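## Task

Take the loose end of the yellow network patch cord and push it into the port beneath the blue label until it clicks and latches, with the plug's latch clip on top. The cord must have come to rest shortly after you stop, or the task is not done.

## Robot and tools

Robot: two seven-joint xArm7 arms, left_arm and right_arm, each ending in a two-finger parallel gripper with a wrist camera. Calibrated base positions in the scene frame: left_arm (-0.052, +0.361, 0) m, right_arm (+0.051, -0.308, 0) m, both turned almost not at all about z.

Frame: one scene frame for everything. Origin at table-top height, halfway between the nominal bases; +x points out over the table, +y toward the left_arm side, +z up. Left and right in camera pictures do not follow the arm names. Reported hand positions and orientations can be a few cm off, more at long reach. Gripper axes: fingers extend along the gripper's +z and close along its y. end_effector_position sits between the finger pads, about 2 cm short of the fingertips; closing pushes the tips roughly 10 mm further out, mostly while the pads are still over 40 mm apart.

Row layout (shared by execute_actions and move): one list of 14 numbers covering both arms, always all 14 even if one arm stays still: dx, dy, dz, rx, ry, rz, opening for left_arm, then the same seven for right_arm. dx..rz are offsets, not poses: they are measured from that arm's Hand target as it stood when the action or move began, along scene-frame axes, and the turn is about the Hand target's position. Scale: 1.0 equals 0.6 m for dx, dy, dz and 180 degrees for rx, ry, rz (together one rotation vector); values lie in [-1, 1]. The opening is absolute, not an offset: +1 fully open (0.084 m), -1 closed. Sending 0 for an opening is a command to half-close, so resend the current opening to leave a gripper alone.

execute_actions(actions, cameras): actions is a list of actions; each action is a list of up to 15 rows, one per 1/30 s step, and the last row is held for the remainder of the 15 steps (0.5 s). Every row in an action is counted from the start pose, not the previous row; a new action starts from the new Hand target, so repeating an offset moves further. An empty list just reports state and images. cameras selects images: omitted, null or ["all"] gives all, [] none; an unknown name invalidates the call.

move(target, speed, blend, opening_speed, blocking, cameras): straight-line path toward target, which is one 14-number row or a list of up to 15 rows; all rows are offsets from the same starting Hand targets. speed in m/s, 0.002 to 1, default 0.25 (turns at twice that in rad/s), one value or one per target. blend in m rounds corners at intermediate targets. opening_speed is the rate of opening change per second on the -1..+1 scale, at least 0.2. A move lasts at least 0.5 s and is cut at 10 s. It does not avoid obstacles; faster moves lag, stray and hit harder. blocking=false returns after about 0.5 s while the move continues. The result adds a move: line: done (within 3 mm and 2 degrees), off_target, moving, held, fault, plus limits such as paced (pose clipped) or held (steps withheld).

wait(seconds 0 to 10): lets the scene run with last commands held. stop(): brakes a running move. zoom_image(camera, region [x0, y0, x1, y1] in pixels, at most 504 by 504, origin top-left) enlarges part of the latest image. clear_fault(arm) releases an arm stopped by a torque fault. read_manual(section) gives licence texts only. finished_scene(scene) ends the current scene, given its number, irreversibly; the goal must hold without the robot.

Control details: each step the commanded pose is clipped to within 70 mm and 16 degrees of the measured gripper pose. Hand target in results is the last (clipped) command and the base for the next offsets. Grippers often stop short; a further command (even all zeros) asks again, or send the missing distance. To end pushing into something, command the target back past the gripper. Large wrist turns may swing the elbow.

Gripping: grip_measured is the measured opening on the command scale. To hold, command clearly below it; lower squeezes harder, up to about 24 N per pad. Fast closing can squeeze harder.

Cameras: cam_head_left and cam_head_right (fixed, 896x504), cam_left_wrist and cam_right_wrist (on the hands, 896x504). Calibration (K, distortion, T_world_to_cam) is given per camera and may be slightly off; wrist images can lag while moving.

Results show each gripper's position (m), quat_wxyz, velocities (m/s, rad/s), joint positions, torques (including gravity, noisy), Tool commands, and Joint velocities reading within noise when still.

Avoid: dropping the cord or letting go while it moves, knocking anything off the table, slams, hard pushes, and any contact between the two arms (a clearance check helps but is not complete; closing on the other gripper's fingers counts as a press). Contact torque at a joint's limit (waist 42.7, shoulder 42.9, upper arm roll, elbow, forearm roll 27.3, wrist pitch 14.7, wrist roll 15.3 N m) or a motor saturated for 1 s causes a TORQUE FAULT; the arm stops until clear_fault. Holding loads or straining at unreachable poses heats motors: MOTOR HOT at 65 °C, brakes at 80 °C for 30 to 60 s. Make sure the cord is still and latched before finishing.

Each tool is called after "Call:" in YAML: its name, and indented under it one key for each argument.

## Session

Call:
execute_actions:
  actions: []

Scene clock: 0.00 s.
left_arm: end_effector_position=(+0.5343, +0.3508, +0.2408) grip_measured=+1.00 end_effector_quat_wxyz=(+0.000, -0.468, +0.883, -0.016) | right_arm: end_effector_position=(+0.7281, -0.6182, +0.3088) grip_measured=+1.00 end_effector_quat_wxyz=(-0.015, +0.890, -0.215, +0.402)
Joint positions: left_arm=[0.081 0.379 -0.111 1.642 0.013 1.25 2.142 0.084] | right_arm=[-0.47 0.435 0.092 1.557 0.445 0.346 -0.337 0.084]
Joint velocities: within noise
Joint torques (N m): no reading
Hand target: left_arm +0.5343, +0.3508, +0.2408; +0.000, -0.468, +0.883, -0.016 | right_arm +0.7281, -0.6182, +0.3088; -0.015, +0.890, -0.215, +0.402
Tool commands: left_gripper/opening=+1.0 right_gripper/opening=+1.0

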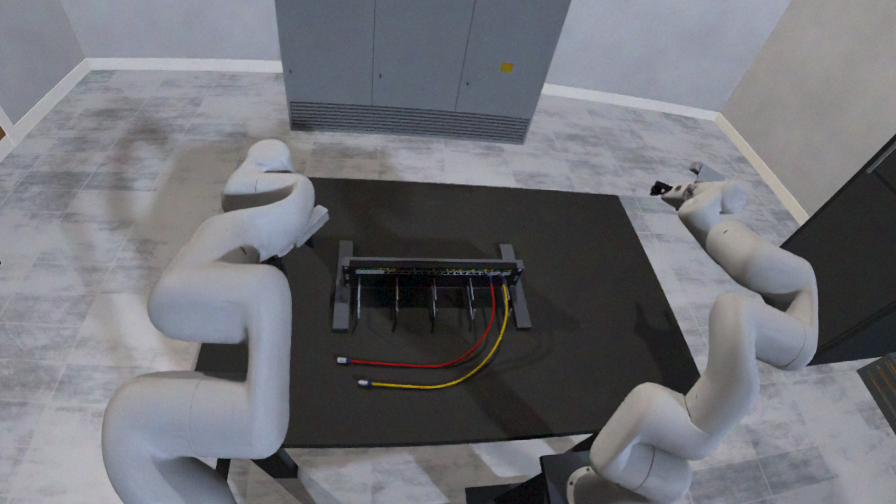

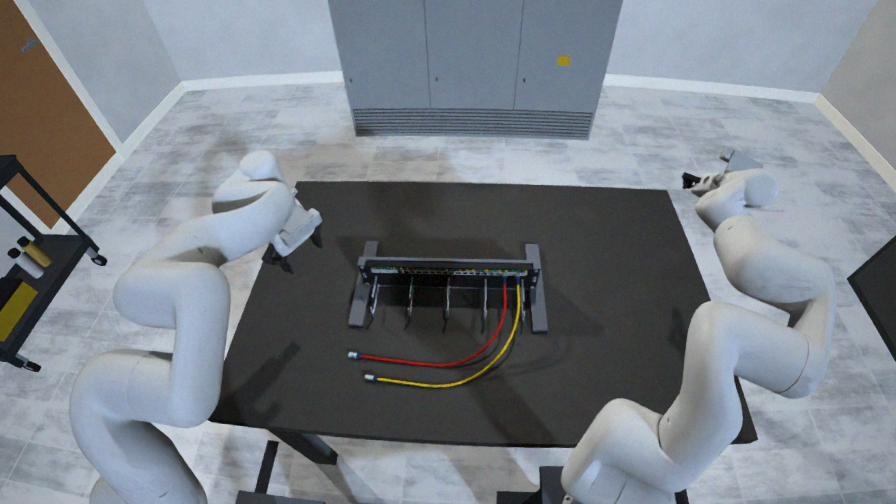

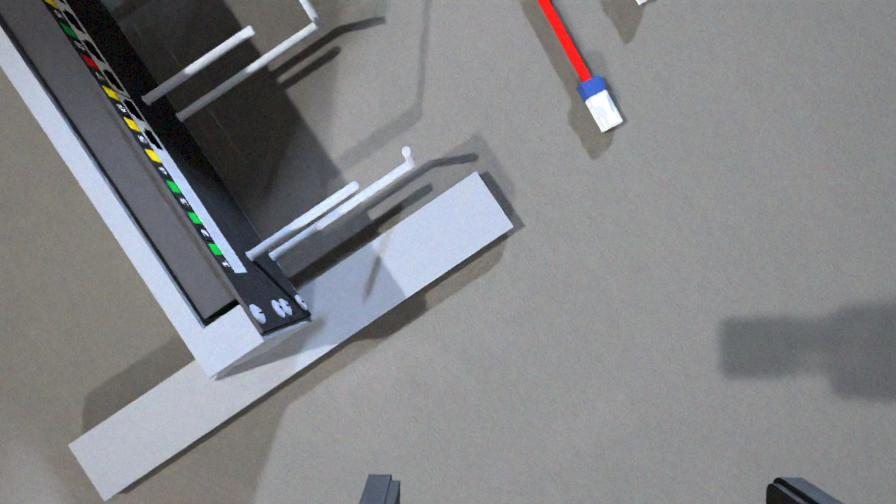

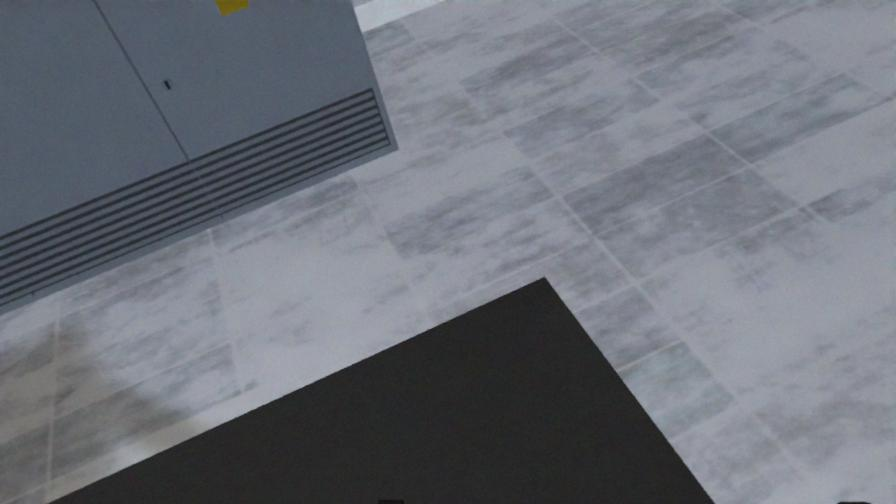

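Call:
zoom_image:
  camera: "cam_head_left"
  region: [320, 230, 550, 400]

Call:
zoom_image:
  camera: "cam_head_right"
  region: [340, 230, 560, 400]

Call:
zoom_image:
  camera: "cam_left_wrist"
  region: [0, 0, 450, 300]

Scaled by 2.191 from the camera's 896x504 image, which has a finer 1280x720 frame.

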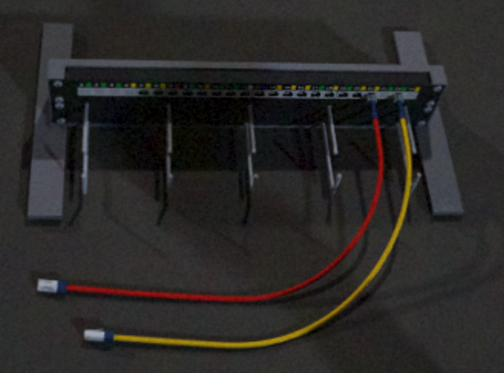

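Scaled by 2.291 from the camera's 896x504 image, which has a finer 1280x720 frame.

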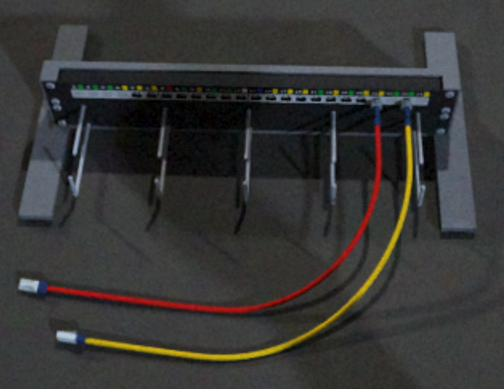

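Scaled by 1.120 from the camera's 896x504 image, which has a finer 1280x720 frame.

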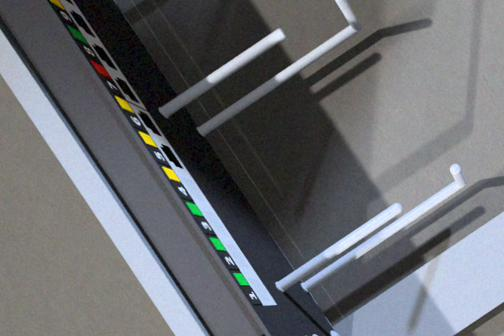

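Call:
move:
  target: [-0.39,-0.252,-0.033,0,0,0.594,1, 0,0,0,0,0,0,1]
  speed: 0.4

Scene clock: 9.27 s.
left_arm: end_effector_position=(+0.3003, +0.1995, +0.2210) grip_measured=+1.00 end_effector_quat_wxyz=(-0.013, +0.989, -0.150, +0.010) | right_arm: end_effector_position=(+0.7281, -0.6182, +0.3088) grip_measured=+1.00 end_effector_quat_wxyz=(-0.015, +0.890, -0.215, +0.402)
Joint positions: left_arm=[-0.123 -0.293 -0.301 0.806 -0.063 1.075 -0.08 0.084] | right_arm=[-0.47 0.435 0.092 1.557 0.445 0.346 -0.337 0.084]
Joint velocities: within noise
Joint torques (N m): left_arm=[-5.74 -15.86 -1.72 14.55 2.64 -0.66 -1.04] | right_arm=[-0.22 -18.53 0.42 17.94 -0.25 -2.95 0.04]
Hand target: left_arm +0.3003, +0.1996, +0.2210; -0.013, +0.989, -0.150, +0.010 | right_arm +0.7281, -0.6182, +0.3088; -0.015, +0.890, -0.215, +0.402
Off the commanded pose: left_arm 0.000 m, 0 deg | right_arm 0.000 m, 0 deg.
move: done
camera_calibration:
cam_left_wrist: T_world_to_cam=[[-0.295721, -0.955051, -0.0206626, 0.316795], [-0.954839, 0.29617, -0.0237733, 0.30045], [0.0288243, 0.0126992, -0.999504, 0.336338], [0, 0, 0, 1]] pos_world=[0.37087, 0.2093, 0.34986]

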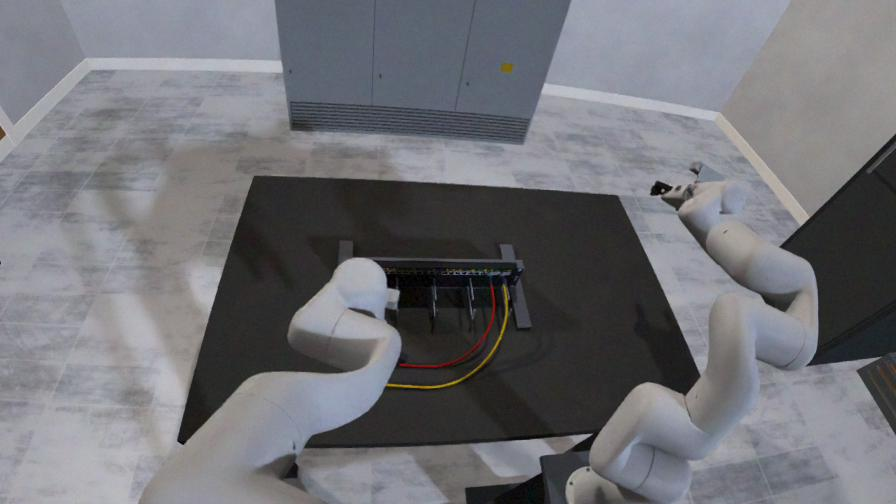

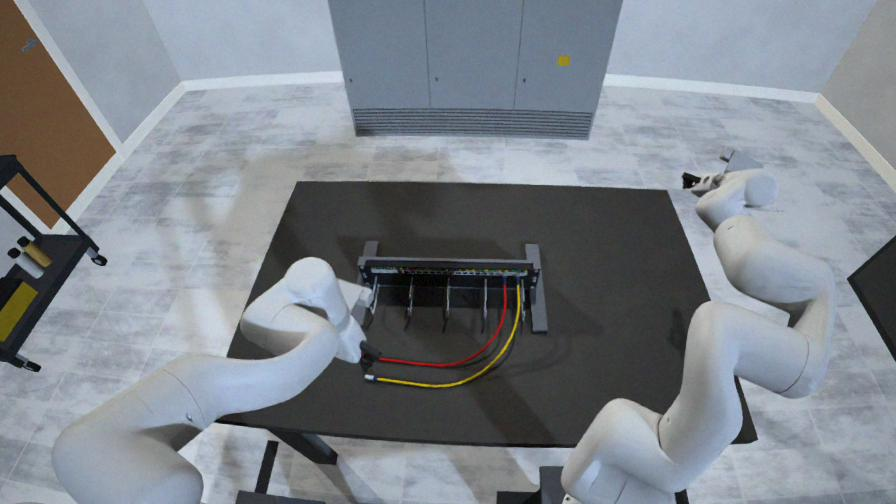

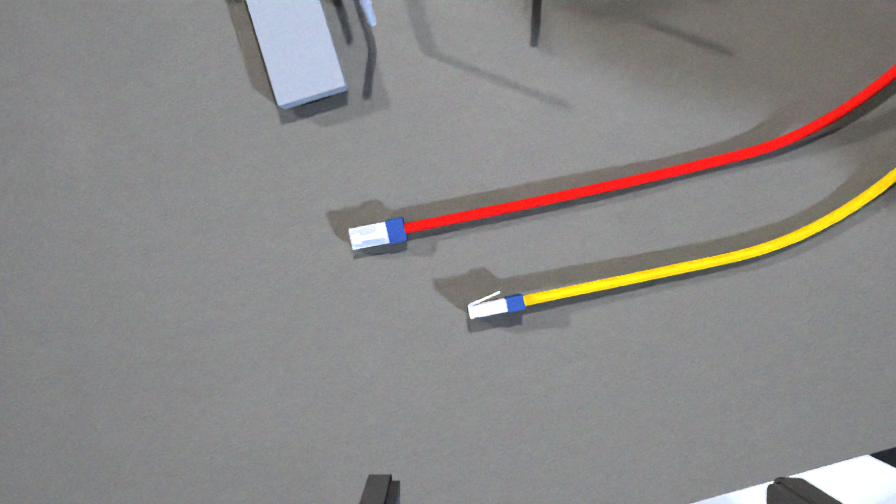

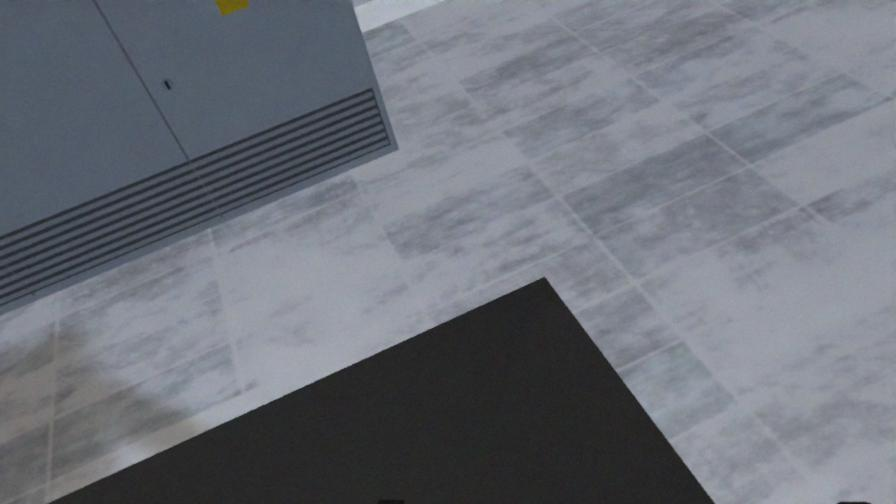

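Call:
zoom_image:
  camera: "cam_left_wrist"
  region: [330, 200, 580, 340]

Scaled by 2.016 from the camera's 896x504 image, which has a finer 1280x720 frame.

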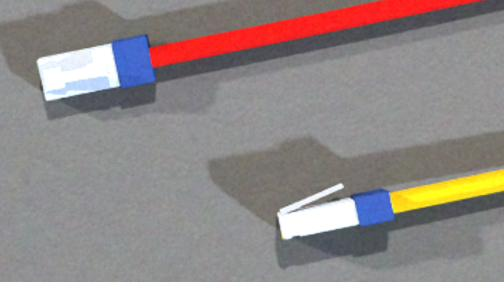

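Call:
move:
  target: [0.25,-0.333,-0.10,-0.0376,-0.248,0.0908,1, 0,0,0,0,0,0,1]
  speed: 0.4
  cameras: ["cam_left_wrist", "cam_head_right"]

Scene clock: 16.60 s.
left_arm: end_effector_position=(+0.4503, -0.0002, +0.1611) grip_measured=+1.00 end_effector_quat_wxyz=(-0.013, +0.921, +0.006, +0.390) | right_arm: end_effector_position=(+0.7281, -0.6182, +0.3088) grip_measured=+1.00 end_effector_quat_wxyz=(-0.015, +0.890, -0.215, +0.402)
Joint positions: left_arm=[-0.332 0.351 -0.446 1.142 1.398 0.666 -1.83 0.084] | right_arm=[-0.47 0.435 0.092 1.557 0.445 0.346 -0.337 0.084]
Joint velocities: within noise
Joint torques (N m): left_arm=[-8.28 -15.56 0.24 13.21 2.39 0.67 -1] | right_arm=[-0.34 -18.48 0.39 17.96 -0.2 -3.03 0.14]
Hand target: left_arm +0.4503, -0.0002, +0.1610; -0.013, +0.921, +0.006, +0.390 | right_arm +0.7281, -0.6182, +0.3088; -0.015, +0.890, -0.215, +0.402
Off the commanded pose: left_arm 0.000 m, 0 deg | right_arm 0.000 m, 0 deg.
move: done
camera_calibration:
cam_left_wrist: T_world_to_cam=[[0.0151158, -0.999787, -0.0140834, 0.0281527], [-0.690291, -0.000244541, -0.723532, 0.494996], [0.723374, 0.0206584, -0.690147, -0.0879828], [0, 0, 0, 1]] pos_world=[0.40491, 0.0300853, 0.297821]
Images, in order (width x height): cam_head_right 896x504, cam_left_wrist 896x504.

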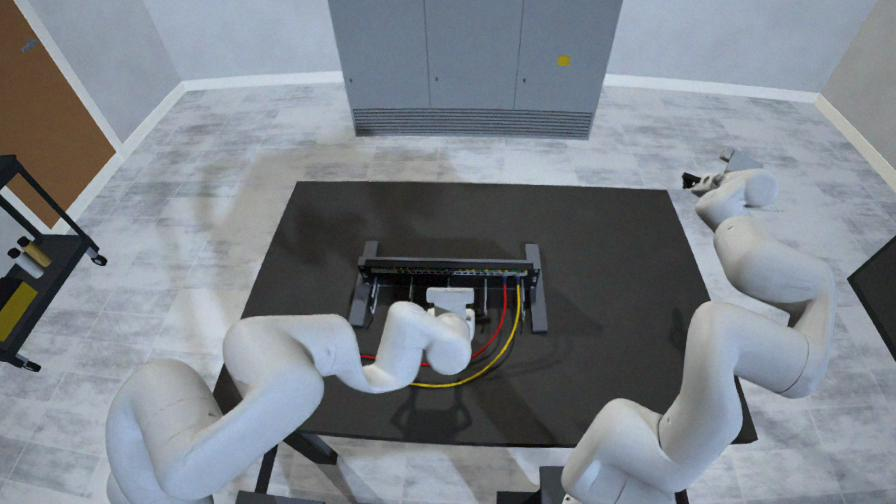

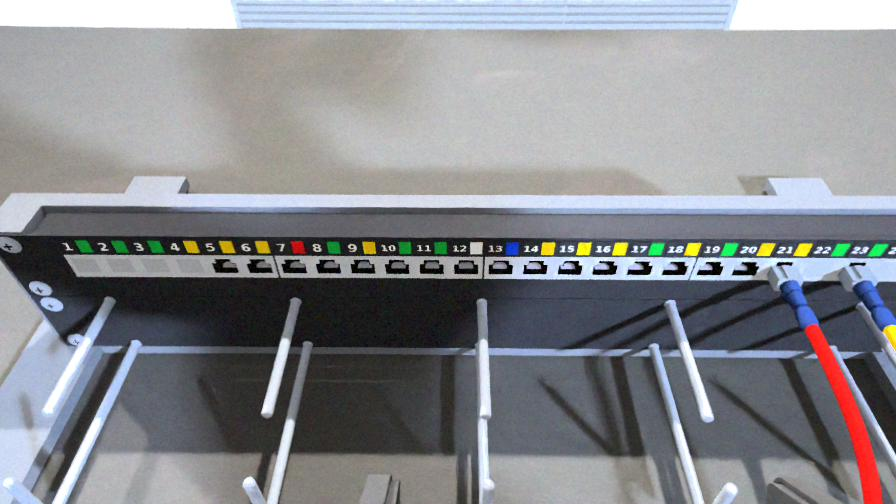

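Call:
zoom_image:
  camera: "cam_left_wrist"
  region: [420, 230, 600, 330]

Call:
zoom_image:
  camera: "cam_left_wrist"
  region: [700, 220, 896, 360]

Scaled by 2.800 from the camera's 896x504 image, which has a finer 1280x720 frame.

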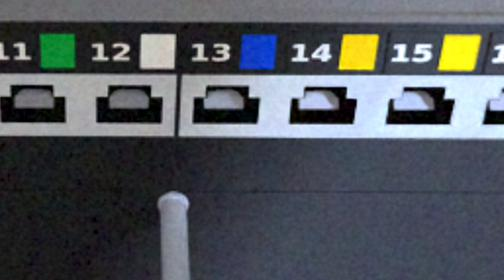

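Scaled by 2.571 from the camera's 896x504 image, which has a finer 1280x720 frame.

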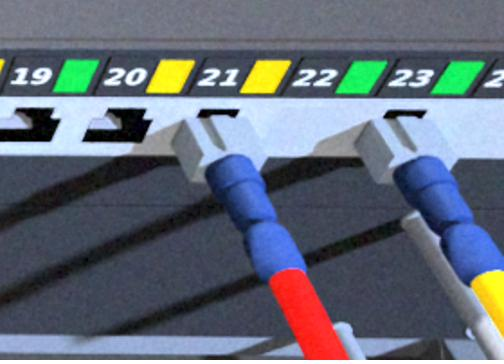

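Call:
move:
  target: [-0.1438,0.215,-0.0517,-0.1899,0.2019,0.4290,-0.05, 0,0,0,0,0,0,1]
  speed: 0.4
  cameras: ["cam_left_wrist", "cam_head_right"]

Scene clock: 32.53 s.
left_arm: end_effector_position=(+0.3640, +0.1287, +0.1300) grip_measured=-0.06 end_effector_quat_wxyz=(+0.000, +0.751, +0.660, +0.000) | right_arm: end_effector_position=(+0.7281, -0.6182, +0.3088) grip_measured=+1.00 end_effector_quat_wxyz=(-0.015, +0.890, -0.215, +0.402)
Joint positions: left_arm=[-0.037 0.156 -0.486 0.987 0.096 0.851 -2.022 0.041] | right_arm=[-0.47 0.435 0.092 1.557 0.445 0.346 -0.337 0.084]
Joint velocities: within noise
Joint torques (N m): left_arm=[7.25 -21.96 1.57 13.2 -2.19 -3.67 1.51] | right_arm=[0.11 -18.34 0.25 17.87 -0.18 -2.89 0.19]
Hand target: left_arm +0.3640, +0.1288, +0.1300; +0.000, +0.751, +0.660, +0.000 | right_arm +0.7281, -0.6182, +0.3088; -0.015, +0.890, -0.215, +0.402
Off the commanded pose: left_arm 0.000 m, 0 deg | right_arm 0.000 m, 0 deg.
move: done
camera_calibration:
cam_left_wrist: T_world_to_cam=[[0.991822, -0.127405, 0.00759016, -0.312636], [-0.127346, -0.991828, -0.00772686, 0.24269], [0.00851257, 0.00669709, -0.999941, 0.252591], [0, 0, 0, 1]] pos_world=[0.338835, 0.199184, 0.256824]
Images, in order (width x height): cam_head_right 896x504, cam_left_wrist 896x504.

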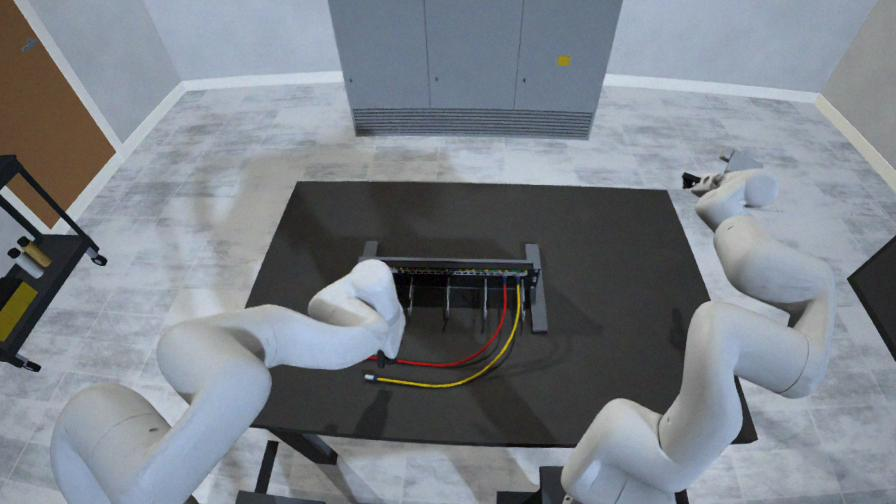

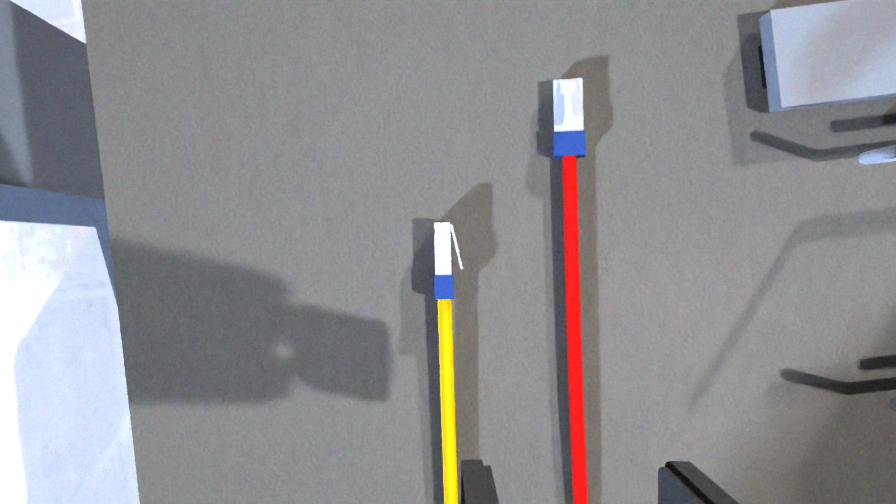

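Call:
zoom_image:
  camera: "cam_left_wrist"
  region: [390, 200, 510, 320]

Call:
zoom_image:
  camera: "cam_left_wrist"
  region: [520, 60, 620, 170]

Scaled by 4.200 from the camera's 896x504 image, which has a finer 1280x720 frame.

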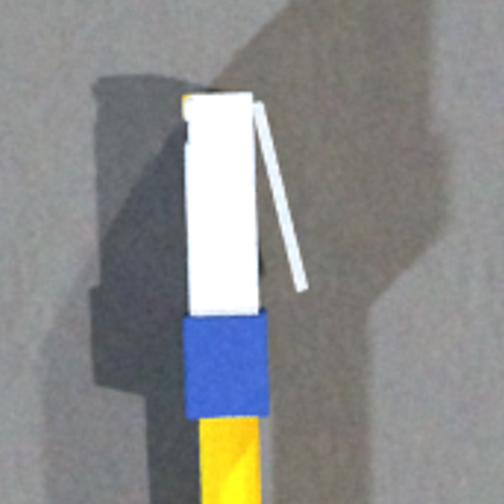

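Scaled by 4.582 from the camera's 896x504 image, which has a finer 1280x720 frame.

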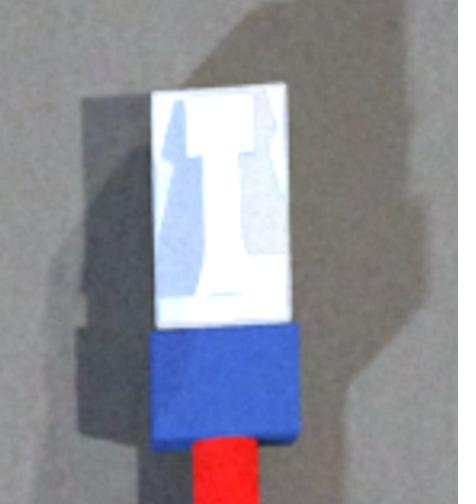

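Call:
move:
  target: [-0.037,0.1428,-0.1333,0,0,0.0044,-0.286, 0,0,0,0,0,0,1]
  speed: 0.3
  cameras: ["cam_left_wrist", "cam_head_right"]

Scene clock: 39.33 s.
left_arm: end_effector_position=(+0.3418, +0.2144, +0.0501) grip_measured=-0.30 end_effector_quat_wxyz=(+0.000, +0.746, +0.665, +0.000) | right_arm: end_effector_position=(+0.7281, -0.6182, +0.3088) grip_measured=+1.00 end_effector_quat_wxyz=(-0.015, +0.890, -0.215, +0.402)
Joint positions: left_arm=[0.059 0.162 -0.409 0.716 0.118 0.57 -1.899 0.031] | right_arm=[-0.47 0.435 0.092 1.557 0.445 0.346 -0.337 0.084]
Joint velocities: within noise
Joint torques (N m): left_arm=[7.45 -10.75 2.02 10.75 2.41 -3.65 1.26] | right_arm=[-0.1 -18.37 0.28 17.82 -0.12 -2.89 0.1]
Hand target: left_arm +0.3418, +0.2144, +0.0500; +0.000, +0.746, +0.665, +0.000 | right_arm +0.7281, -0.6182, +0.3088; -0.015, +0.890, -0.215, +0.402
Off the commanded pose: left_arm 0.000 m, 0 deg | right_arm 0.000 m, 0 deg.
move: done
camera_calibration:
cam_left_wrist: T_world_to_cam=[[0.993483, -0.113712, 0.00775804, -0.282701], [-0.113653, -0.993491, -0.00772292, 0.319866], [0.00858573, 0.00679087, -0.99994, 0.172271], [0, 0, 0, 1]] pos_world=[0.315733, 0.284468, 0.176924]
Images, in order (width x height): cam_head_right 896x504, cam_left_wrist 896x504.

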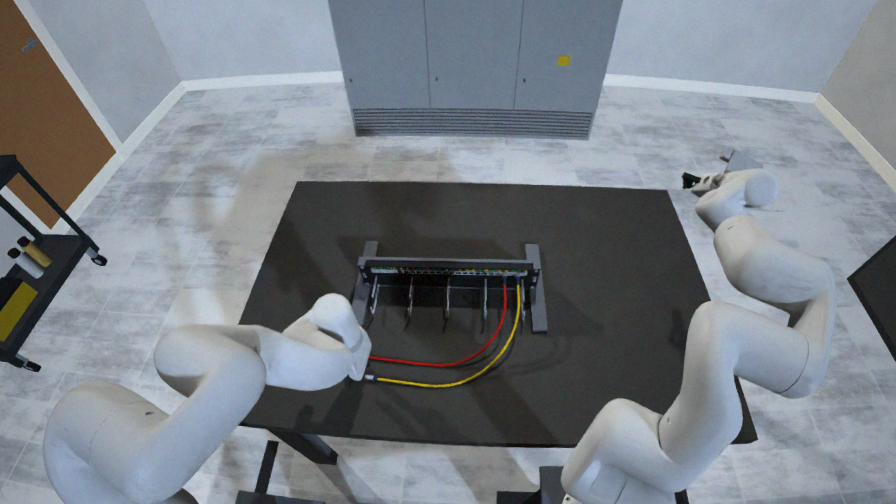

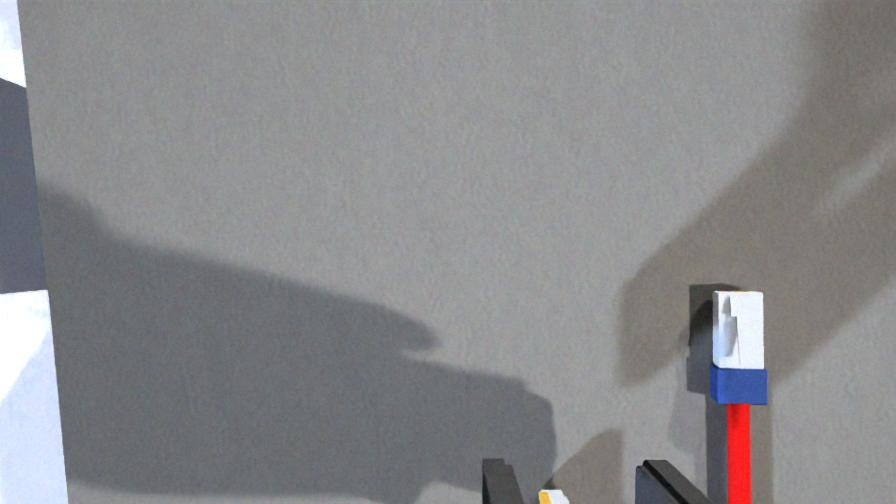

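Call:
zoom_image:
  camera: "cam_left_wrist"
  region: [460, 420, 700, 504]

Scaled by 2.100 from the camera's 896x504 image, which has a finer 1280x720 frame.

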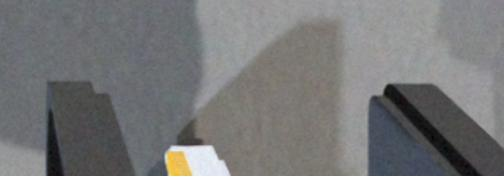

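Call:
move:
  target: [0.0006,0.0055,-0.0475,0,0,0,-0.286, 0,0,0,0,0,0,1]
  speed: 0.08
  cameras: ["cam_left_wrist"]

Scene clock: 44.00 s.
left_arm: end_effector_position=(+0.3422, +0.2177, +0.0216) grip_measured=-0.30 end_effector_quat_wxyz=(+0.000, +0.746, +0.665, +0.000) | right_arm: end_effector_position=(+0.7281, -0.6182, +0.3088) grip_measured=+1.00 end_effector_quat_wxyz=(-0.015, +0.890, -0.215, +0.402)
Joint positions: left_arm=[0.048 0.243 -0.379 0.708 0.189 0.489 -1.943 0.031] | right_arm=[-0.47 0.435 0.092 1.557 0.445 0.346 -0.337 0.084]
Joint velocities: within noise
Joint torques (N m): left_arm=[-8.16 -11.47 1.42 13.59 2.41 -3.79 -1.06] | right_arm=[-0.19 -18.45 0.25 17.73 -0.2 -2.94 0.19]
Hand target: left_arm +0.3422, +0.2177, +0.0215; +0.000, +0.746, +0.665, +0.000 | right_arm +0.7281, -0.6182, +0.3088; -0.015, +0.890, -0.215, +0.402
Off the commanded pose: left_arm 0.000 m, 0 deg | right_arm 0.000 m, 0 deg.
move: done
camera_calibration:
cam_left_wrist: T_world_to_cam=[[0.993484, -0.113712, 0.0076587, -0.282387], [-0.113654, -0.993491, -0.00771156, 0.322957], [0.00848574, 0.00679087, -0.999941, 0.143779], [0, 0, 0, 1]] pos_world=[0.316033, 0.287768, 0.148424]
Images, in order (width x height): cam_left_wrist 896x504.

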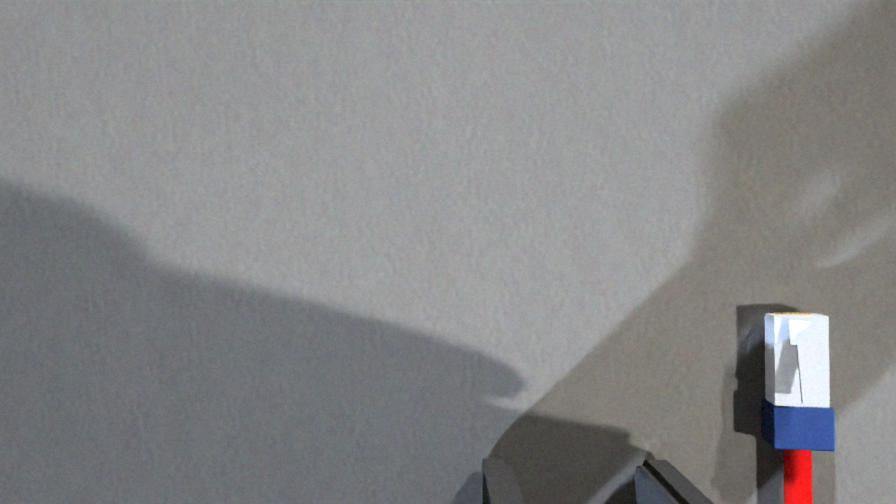

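Call:
move:
  target: [0,0,-0.0108,0,0,0,-0.286, 0,0,0,0,0,0,1]
  speed: 0.03
  cameras: ["cam_left_wrist"]

Scene clock: 45.57 s.
left_arm: end_effector_position=(+0.3555, +0.2180, +0.0392) grip_measured=-0.30 end_effector_quat_wxyz=(+0.018, +0.746, +0.665, +0.021) | right_arm: end_effector_position=(+0.7281, -0.6182, +0.3088) grip_measured=+1.00 end_effector_quat_wxyz=(-0.015, +0.890, -0.215, +0.402)
Joint positions: left_arm=[0.044 0.201 -0.374 0.71 0.2 0.479 -1.951 0.031] | right_arm=[-0.47 0.435 0.092 1.557 0.445 0.346 -0.337 0.084]
Joint velocities: within noise
Joint torques (N m): left_arm=[-0.05 -21.54 -0.63 10.86 0.01 -2.75 0.08] | right_arm=[-0.34 -18.24 0.36 17.79 -0.15 -2.86 0.11]
Hand target: left_arm +0.3555, +0.2180, +0.0392; +0.018, +0.746, +0.665, +0.021 (not the last commanded pose) | right_arm +0.7281, -0.6182, +0.3088; -0.015, +0.890, -0.215, +0.402
Tool commands: left_gripper/opening=-0.286 right_gripper/opening=+1.0
Off the commanded pose: left_arm 0.028 m, 3 deg | right_arm 0.000 m, 0 deg.
TORQUE FAULT: the external load on joint 2 (shoulder) of the left arm reached its load limit, and that arm stopped. The contact can be on any part of that arm beyond that joint, not only on its tool. A torque fault puts only its own arm into a fault stop. That arm's remaining commands of this call were not run. The hold on joint 2 (shoulder) of that arm was moved back by the arm itself, up to 3 degrees, as the stop began. That arm is still stopped at the end of this call. While its stop runs, that arm, its gripper or tool too, takes no new command.
CLEAR FAULT: the left arm stays stopped (state 4) until you call clear_fault(arm="left_arm").
End effector pose when the fault began: left_arm: position (+0.3432, +0.2176, +0.0190), quat_wxyz (+0.001, +0.746, +0.665, +0.001)
Joint positions when the fault began: left_arm=[0.044 0.252 -0.374 0.709 0.2 0.478 -1.951 0.032]
move: fault (left_arm)
camera_calibration:
cam_left_wrist: T_world_to_cam=[[0.991539, -0.114125, 0.0618512, -0.297149], [-0.113335, -0.993426, -0.0161374, 0.325095], [0.0632862, 0.00899092, -0.997955, 0.14123], [0, 0, 0, 1]] pos_world=[0.322541, 0.287776, 0.164566]
Images, in order (width x height): cam_left_wrist 896x504.

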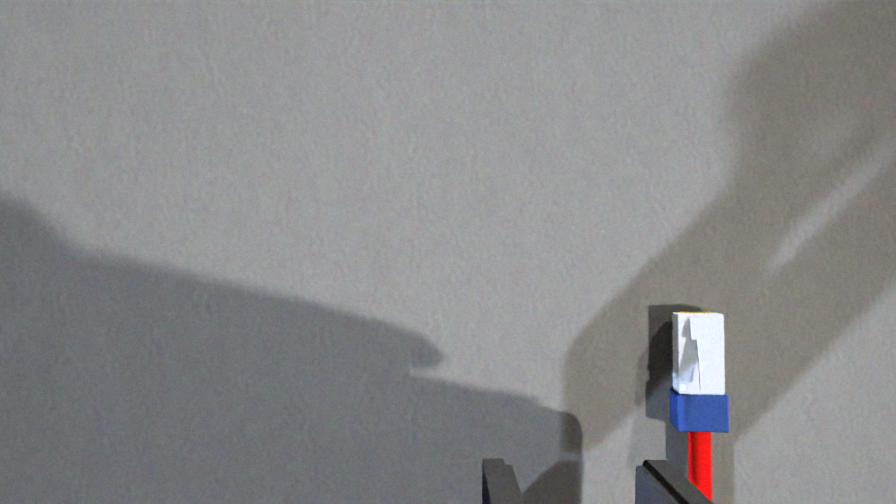

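Call:
clear_fault:
  arm: "left_arm"
  cameras: ["cam_left_wrist"]

Scene clock: 47.97 s.
left_arm: end_effector_position=(+0.3555, +0.2180, +0.0392) grip_measured=-0.30 end_effector_quat_wxyz=(+0.018, +0.746, +0.665, +0.021) | right_arm: end_effector_position=(+0.7281, -0.6182, +0.3088) grip_measured=+1.00 end_effector_quat_wxyz=(-0.015, +0.890, -0.215, +0.402)
Joint positions: left_arm=[0.044 0.201 -0.374 0.71 0.2 0.479 -1.951 0.031] | right_arm=[-0.47 0.435 0.092 1.557 0.445 0.346 -0.337 0.084]
Joint velocities: within noise
Joint torques (N m): left_arm=[-0.04 -21.15 -0.55 10.79 0.11 -2.63 0.38] | right_arm=[-0.31 -18.5 0.24 17.72 -0.18 -2.89 0.09]
Hand target: left_arm +0.3555, +0.2180, +0.0392; +0.018, +0.746, +0.665, +0.021 (not the last commanded pose) | right_arm +0.7281, -0.6182, +0.3088; -0.015, +0.890, -0.215, +0.402
Tool commands: left_gripper/opening=-0.286 right_gripper/opening=+1.0
Off the commanded pose: left_arm 0.028 m, 3 deg | right_arm 0.000 m, 0 deg.
TORQUE FAULT, CONTINUED: the left arm's stop, for the torque fault of joint 2 (shoulder) that an earlier result reported, is over. The call counts as one of the actions that you can send in this scene. The hold on joint 2 (shoulder) of that arm was moved back by the arm itself, up to 3 degrees, as the stop began. That arm's target is now where it stood when the stop ended, not its last command. That arm's gripper keeps its grip as last carried out, and that arm accepts commands again: back off and push less far.
CLEAR FAULT: your call cleared the left arm's torque fault. If a joint's load stays at its limit, that arm stops again at once.
camera_calibration:
cam_left_wrist: T_world_to_cam=[[0.991539, -0.114125, 0.0618512, -0.297149], [-0.113335, -0.993426, -0.0161374, 0.325095], [0.0632862, 0.00899092, -0.997955, 0.14123], [0, 0, 0, 1]] pos_world=[0.322541, 0.287776, 0.164566]
Images, in order (width x height): cam_left_wrist 896x504.

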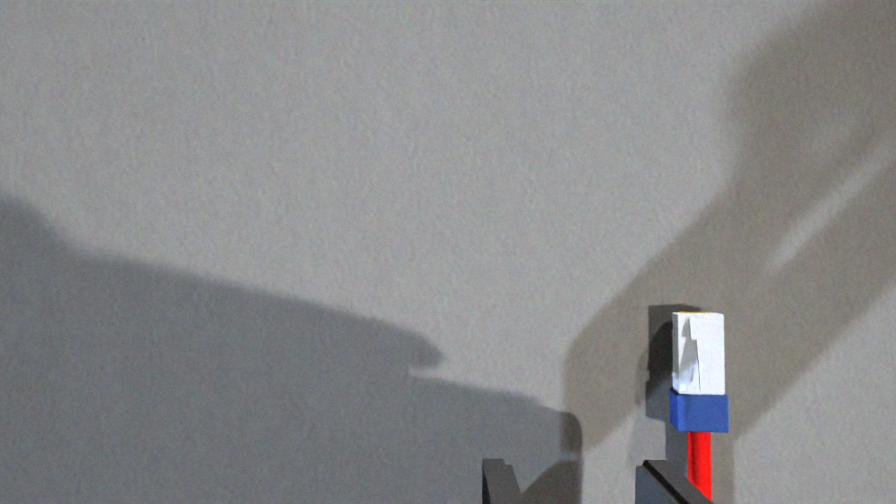

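Call:
move:
  target: [-0.0235,-0.0393,0.0263,0,0.0176,0,-0.286, 0,0,0,0,0,0,1]
  speed: 0.1
  cameras: ["cam_left_wrist"]

Call:
zoom_image:
  camera: "cam_left_wrist"
  region: [460, 360, 680, 504]

Scene clock: 49.93 s.
left_arm: end_effector_position=(+0.3414, +0.1945, +0.0550) grip_measured=-0.30 end_effector_quat_wxyz=(-0.001, +0.747, +0.665, +0.000) | right_arm: end_effector_position=(+0.7281, -0.6182, +0.3088) grip_measured=+1.00 end_effector_quat_wxyz=(-0.015, +0.890, -0.215, +0.402)
Joint positions: left_arm=[0.024 0.17 -0.421 0.745 0.125 0.594 -1.949 0.031] | right_arm=[-0.47 0.435 0.092 1.557 0.445 0.346 -0.337 0.084]
Joint velocities: within noise
Joint torques (N m): left_arm=[-8.59 -21.08 -4.39 15.17 -1.98 -0.58 -0.54] | right_arm=[-0.09 -18.43 0.2 17.8 -0.17 -2.88 0.02]
Hand target: left_arm +0.3414, +0.1945, +0.0550; -0.001, +0.747, +0.665, +0.000 | right_arm +0.7281, -0.6182, +0.3088; -0.015, +0.890, -0.215, +0.402
Off the commanded pose: left_arm 0.000 m, 0 deg | right_arm 0.000 m, 0 deg.
move: done
camera_calibration:
cam_left_wrist: T_world_to_cam=[[0.993429, -0.114233, 0.00701078, -0.284446], [-0.114161, -0.993413, -0.0098561, 0.30034], [0.00809049, 0.00899098, -0.999927, 0.177083], [0, 0, 0, 1]] pos_world=[0.315431, 0.264276, 0.182025]
Images, in order (width x height): cam_left_wrist 896x504.

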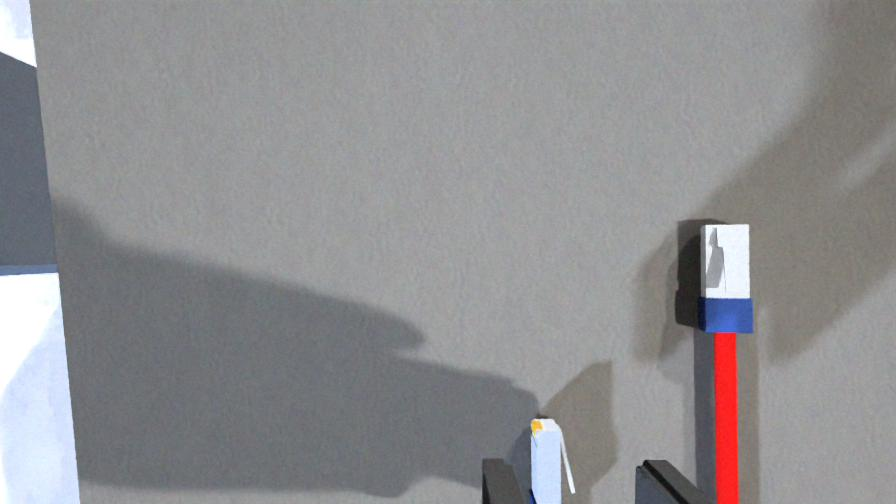

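Scaled by 2.291 from the camera's 896x504 image, which has a finer 1280x720 frame.

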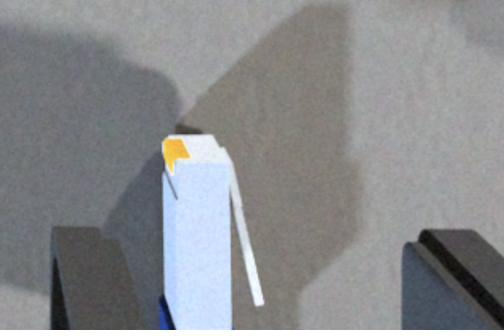

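Call:
move:
  target: [-0.0013,0.037,-0.0517,0,0,0.0056,-0.286, 0,0,0,0,0,0,1]
  speed: 0.06
  cameras: ["cam_left_wrist"]

Scene clock: 53.10 s.
left_arm: end_effector_position=(+0.3406, +0.2166, +0.0240) grip_measured=-0.30 end_effector_quat_wxyz=(-0.001, +0.741, +0.672, +0.000) | right_arm: end_effector_position=(+0.7281, -0.6182, +0.3088) grip_measured=+1.00 end_effector_quat_wxyz=(-0.015, +0.890, -0.215, +0.402)
Joint positions: left_arm=[0.04 0.233 -0.377 0.705 0.182 0.496 -1.96 0.031] | right_arm=[-0.47 0.435 0.092 1.557 0.445 0.346 -0.337 0.084]
Joint velocities: within noise
Joint torques (N m): left_arm=[6.72 -11.71 1.53 9.87 2.4 -3.83 -0.96] | right_arm=[0.23 -18.45 0.29 17.77 -0.13 -2.95 0.13]
Hand target: left_arm +0.3406, +0.2167, +0.0240; -0.001, +0.741, +0.672, +0.000 | right_arm +0.7281, -0.6182, +0.3088; -0.015, +0.890, -0.215, +0.402
Off the commanded pose: left_arm 0.000 m, 0 deg | right_arm 0.000 m, 0 deg.
move: done
camera_calibration:
cam_left_wrist: T_world_to_cam=[[0.995295, -0.0966399, 0.00701364, -0.285378], [-0.0965691, -0.995278, -0.00980396, 0.316353], [0.00792797, 0.00908053, -0.999927, 0.145932], [0, 0, 0, 1]] pos_world=[0.313428, 0.285956, 0.151025]
Images, in order (width x height): cam_left_wrist 896x504.

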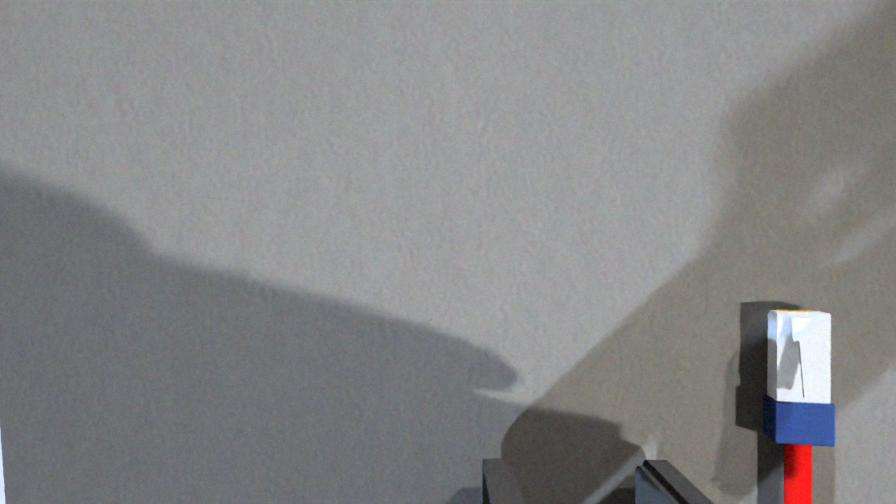

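Call:
move:
  target: [0,0,0,0,0,0,-0.9, 0,0,0,0,0,0,1]
  speed: 0.06
  opening_speed: 0.4
  cameras: ["cam_left_wrist"]

Scene clock: 55.27 s.
left_arm: end_effector_position=(+0.3406, +0.2167, +0.0240) grip_measured=-0.84 end_effector_quat_wxyz=(-0.001, +0.741, +0.672, +0.000) | right_arm: end_effector_position=(+0.7281, -0.6182, +0.3088) grip_measured=+1.00 end_effector_quat_wxyz=(-0.015, +0.890, -0.215, +0.402)
Joint positions: left_arm=[0.04 0.233 -0.377 0.705 0.182 0.496 -1.96 0.007] | right_arm=[-0.47 0.435 0.092 1.557 0.445 0.346 -0.337 0.084]
Joint velocities: within noise
Joint torques (N m): left_arm=[6.07 -11.43 0.92 10.09 2.28 -3.73 -1.02] | right_arm=[-0.14 -18.62 0.23 17.66 -0.28 -2.95 0.11]
Hand target: left_arm +0.3406, +0.2167, +0.0240; -0.001, +0.741, +0.672, +0.000 | right_arm +0.7281, -0.6182, +0.3088; -0.015, +0.890, -0.215, +0.402
Off the commanded pose: left_arm 0.000 m, 0 deg | right_arm 0.000 m, 0 deg.
move: done
camera_calibration:
cam_left_wrist: T_world_to_cam=[[0.995295, -0.0966399, 0.00701364, -0.285278], [-0.0965691, -0.995278, -0.00980396, 0.316343], [0.00792797, 0.00908053, -0.999927, 0.145833], [0, 0, 0, 1]] pos_world=[0.313328, 0.285956, 0.150925]
Images, in order (width x height): cam_left_wrist 896x504.

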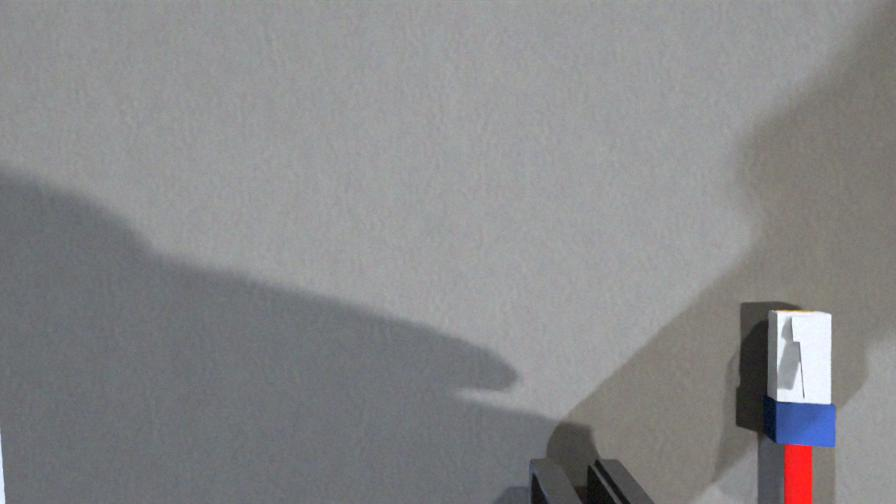

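Call:
move:
  target: [0,0,0.2,0,0,0,-0.95, 0,0,0,0,0,0,1]
  speed: 0.12
  cameras: ["cam_left_wrist", "cam_head_right"]

Scene clock: 58.13 s.
left_arm: end_effector_position=(+0.3406, +0.2167, +0.1440) grip_measured=-0.84 end_effector_quat_wxyz=(-0.001, +0.741, +0.672, +0.000) | right_arm: end_effector_position=(+0.7281, -0.6182, +0.3088) grip_measured=+1.00 end_effector_quat_wxyz=(-0.015, +0.890, -0.215, +0.402)
Joint positions: left_arm=[0.067 -0.069 -0.418 0.789 -0.036 0.854 -1.799 0.007] | right_arm=[-0.47 0.435 0.092 1.557 0.445 0.346 -0.337 0.084]
Joint velocities: within noise
Joint torques (N m): left_arm=[7.24 -18.74 3.37 17.27 -2.16 -0.55 1.24] | right_arm=[-0.17 -18.42 0.12 17.65 -0.11 -2.9 0.11]
Hand target: left_arm +0.3406, +0.2167, +0.1440; -0.001, +0.741, +0.672, +0.000 | right_arm +0.7281, -0.6182, +0.3088; -0.015, +0.890, -0.215, +0.402
Off the commanded pose: left_arm 0.000 m, 0 deg | right_arm 0.000 m, 0 deg.
move: done
camera_calibration:
cam_left_wrist: T_world_to_cam=[[0.995295, -0.0966399, 0.00701364, -0.286119], [-0.0965691, -0.995278, -0.00980396, 0.317519], [0.00792797, 0.00908053, -0.999927, 0.265825], [0, 0, 0, 1]] pos_world=[0.313328, 0.285956, 0.270925]
Images, in order (width x height): cam_head_right 896x504, cam_left_wrist 896x504.

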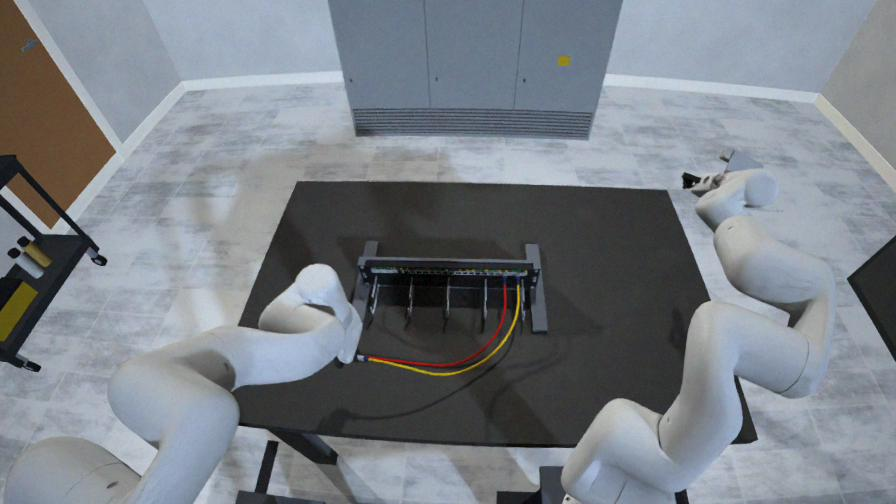

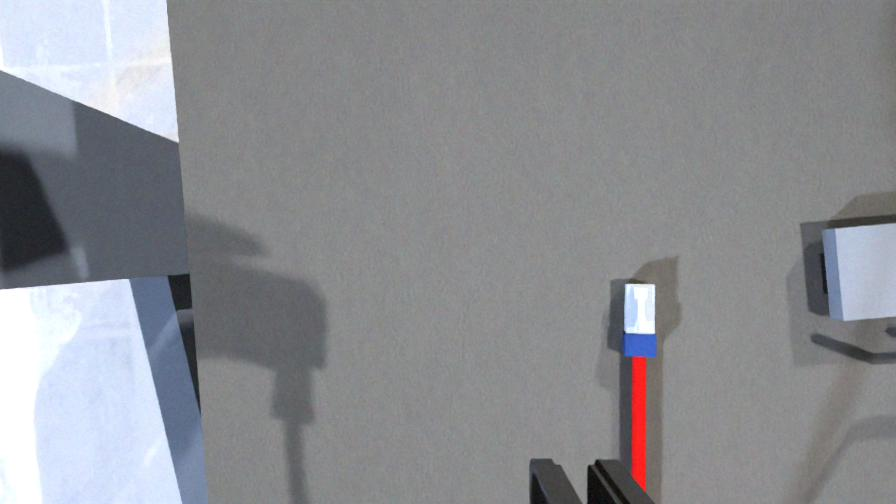

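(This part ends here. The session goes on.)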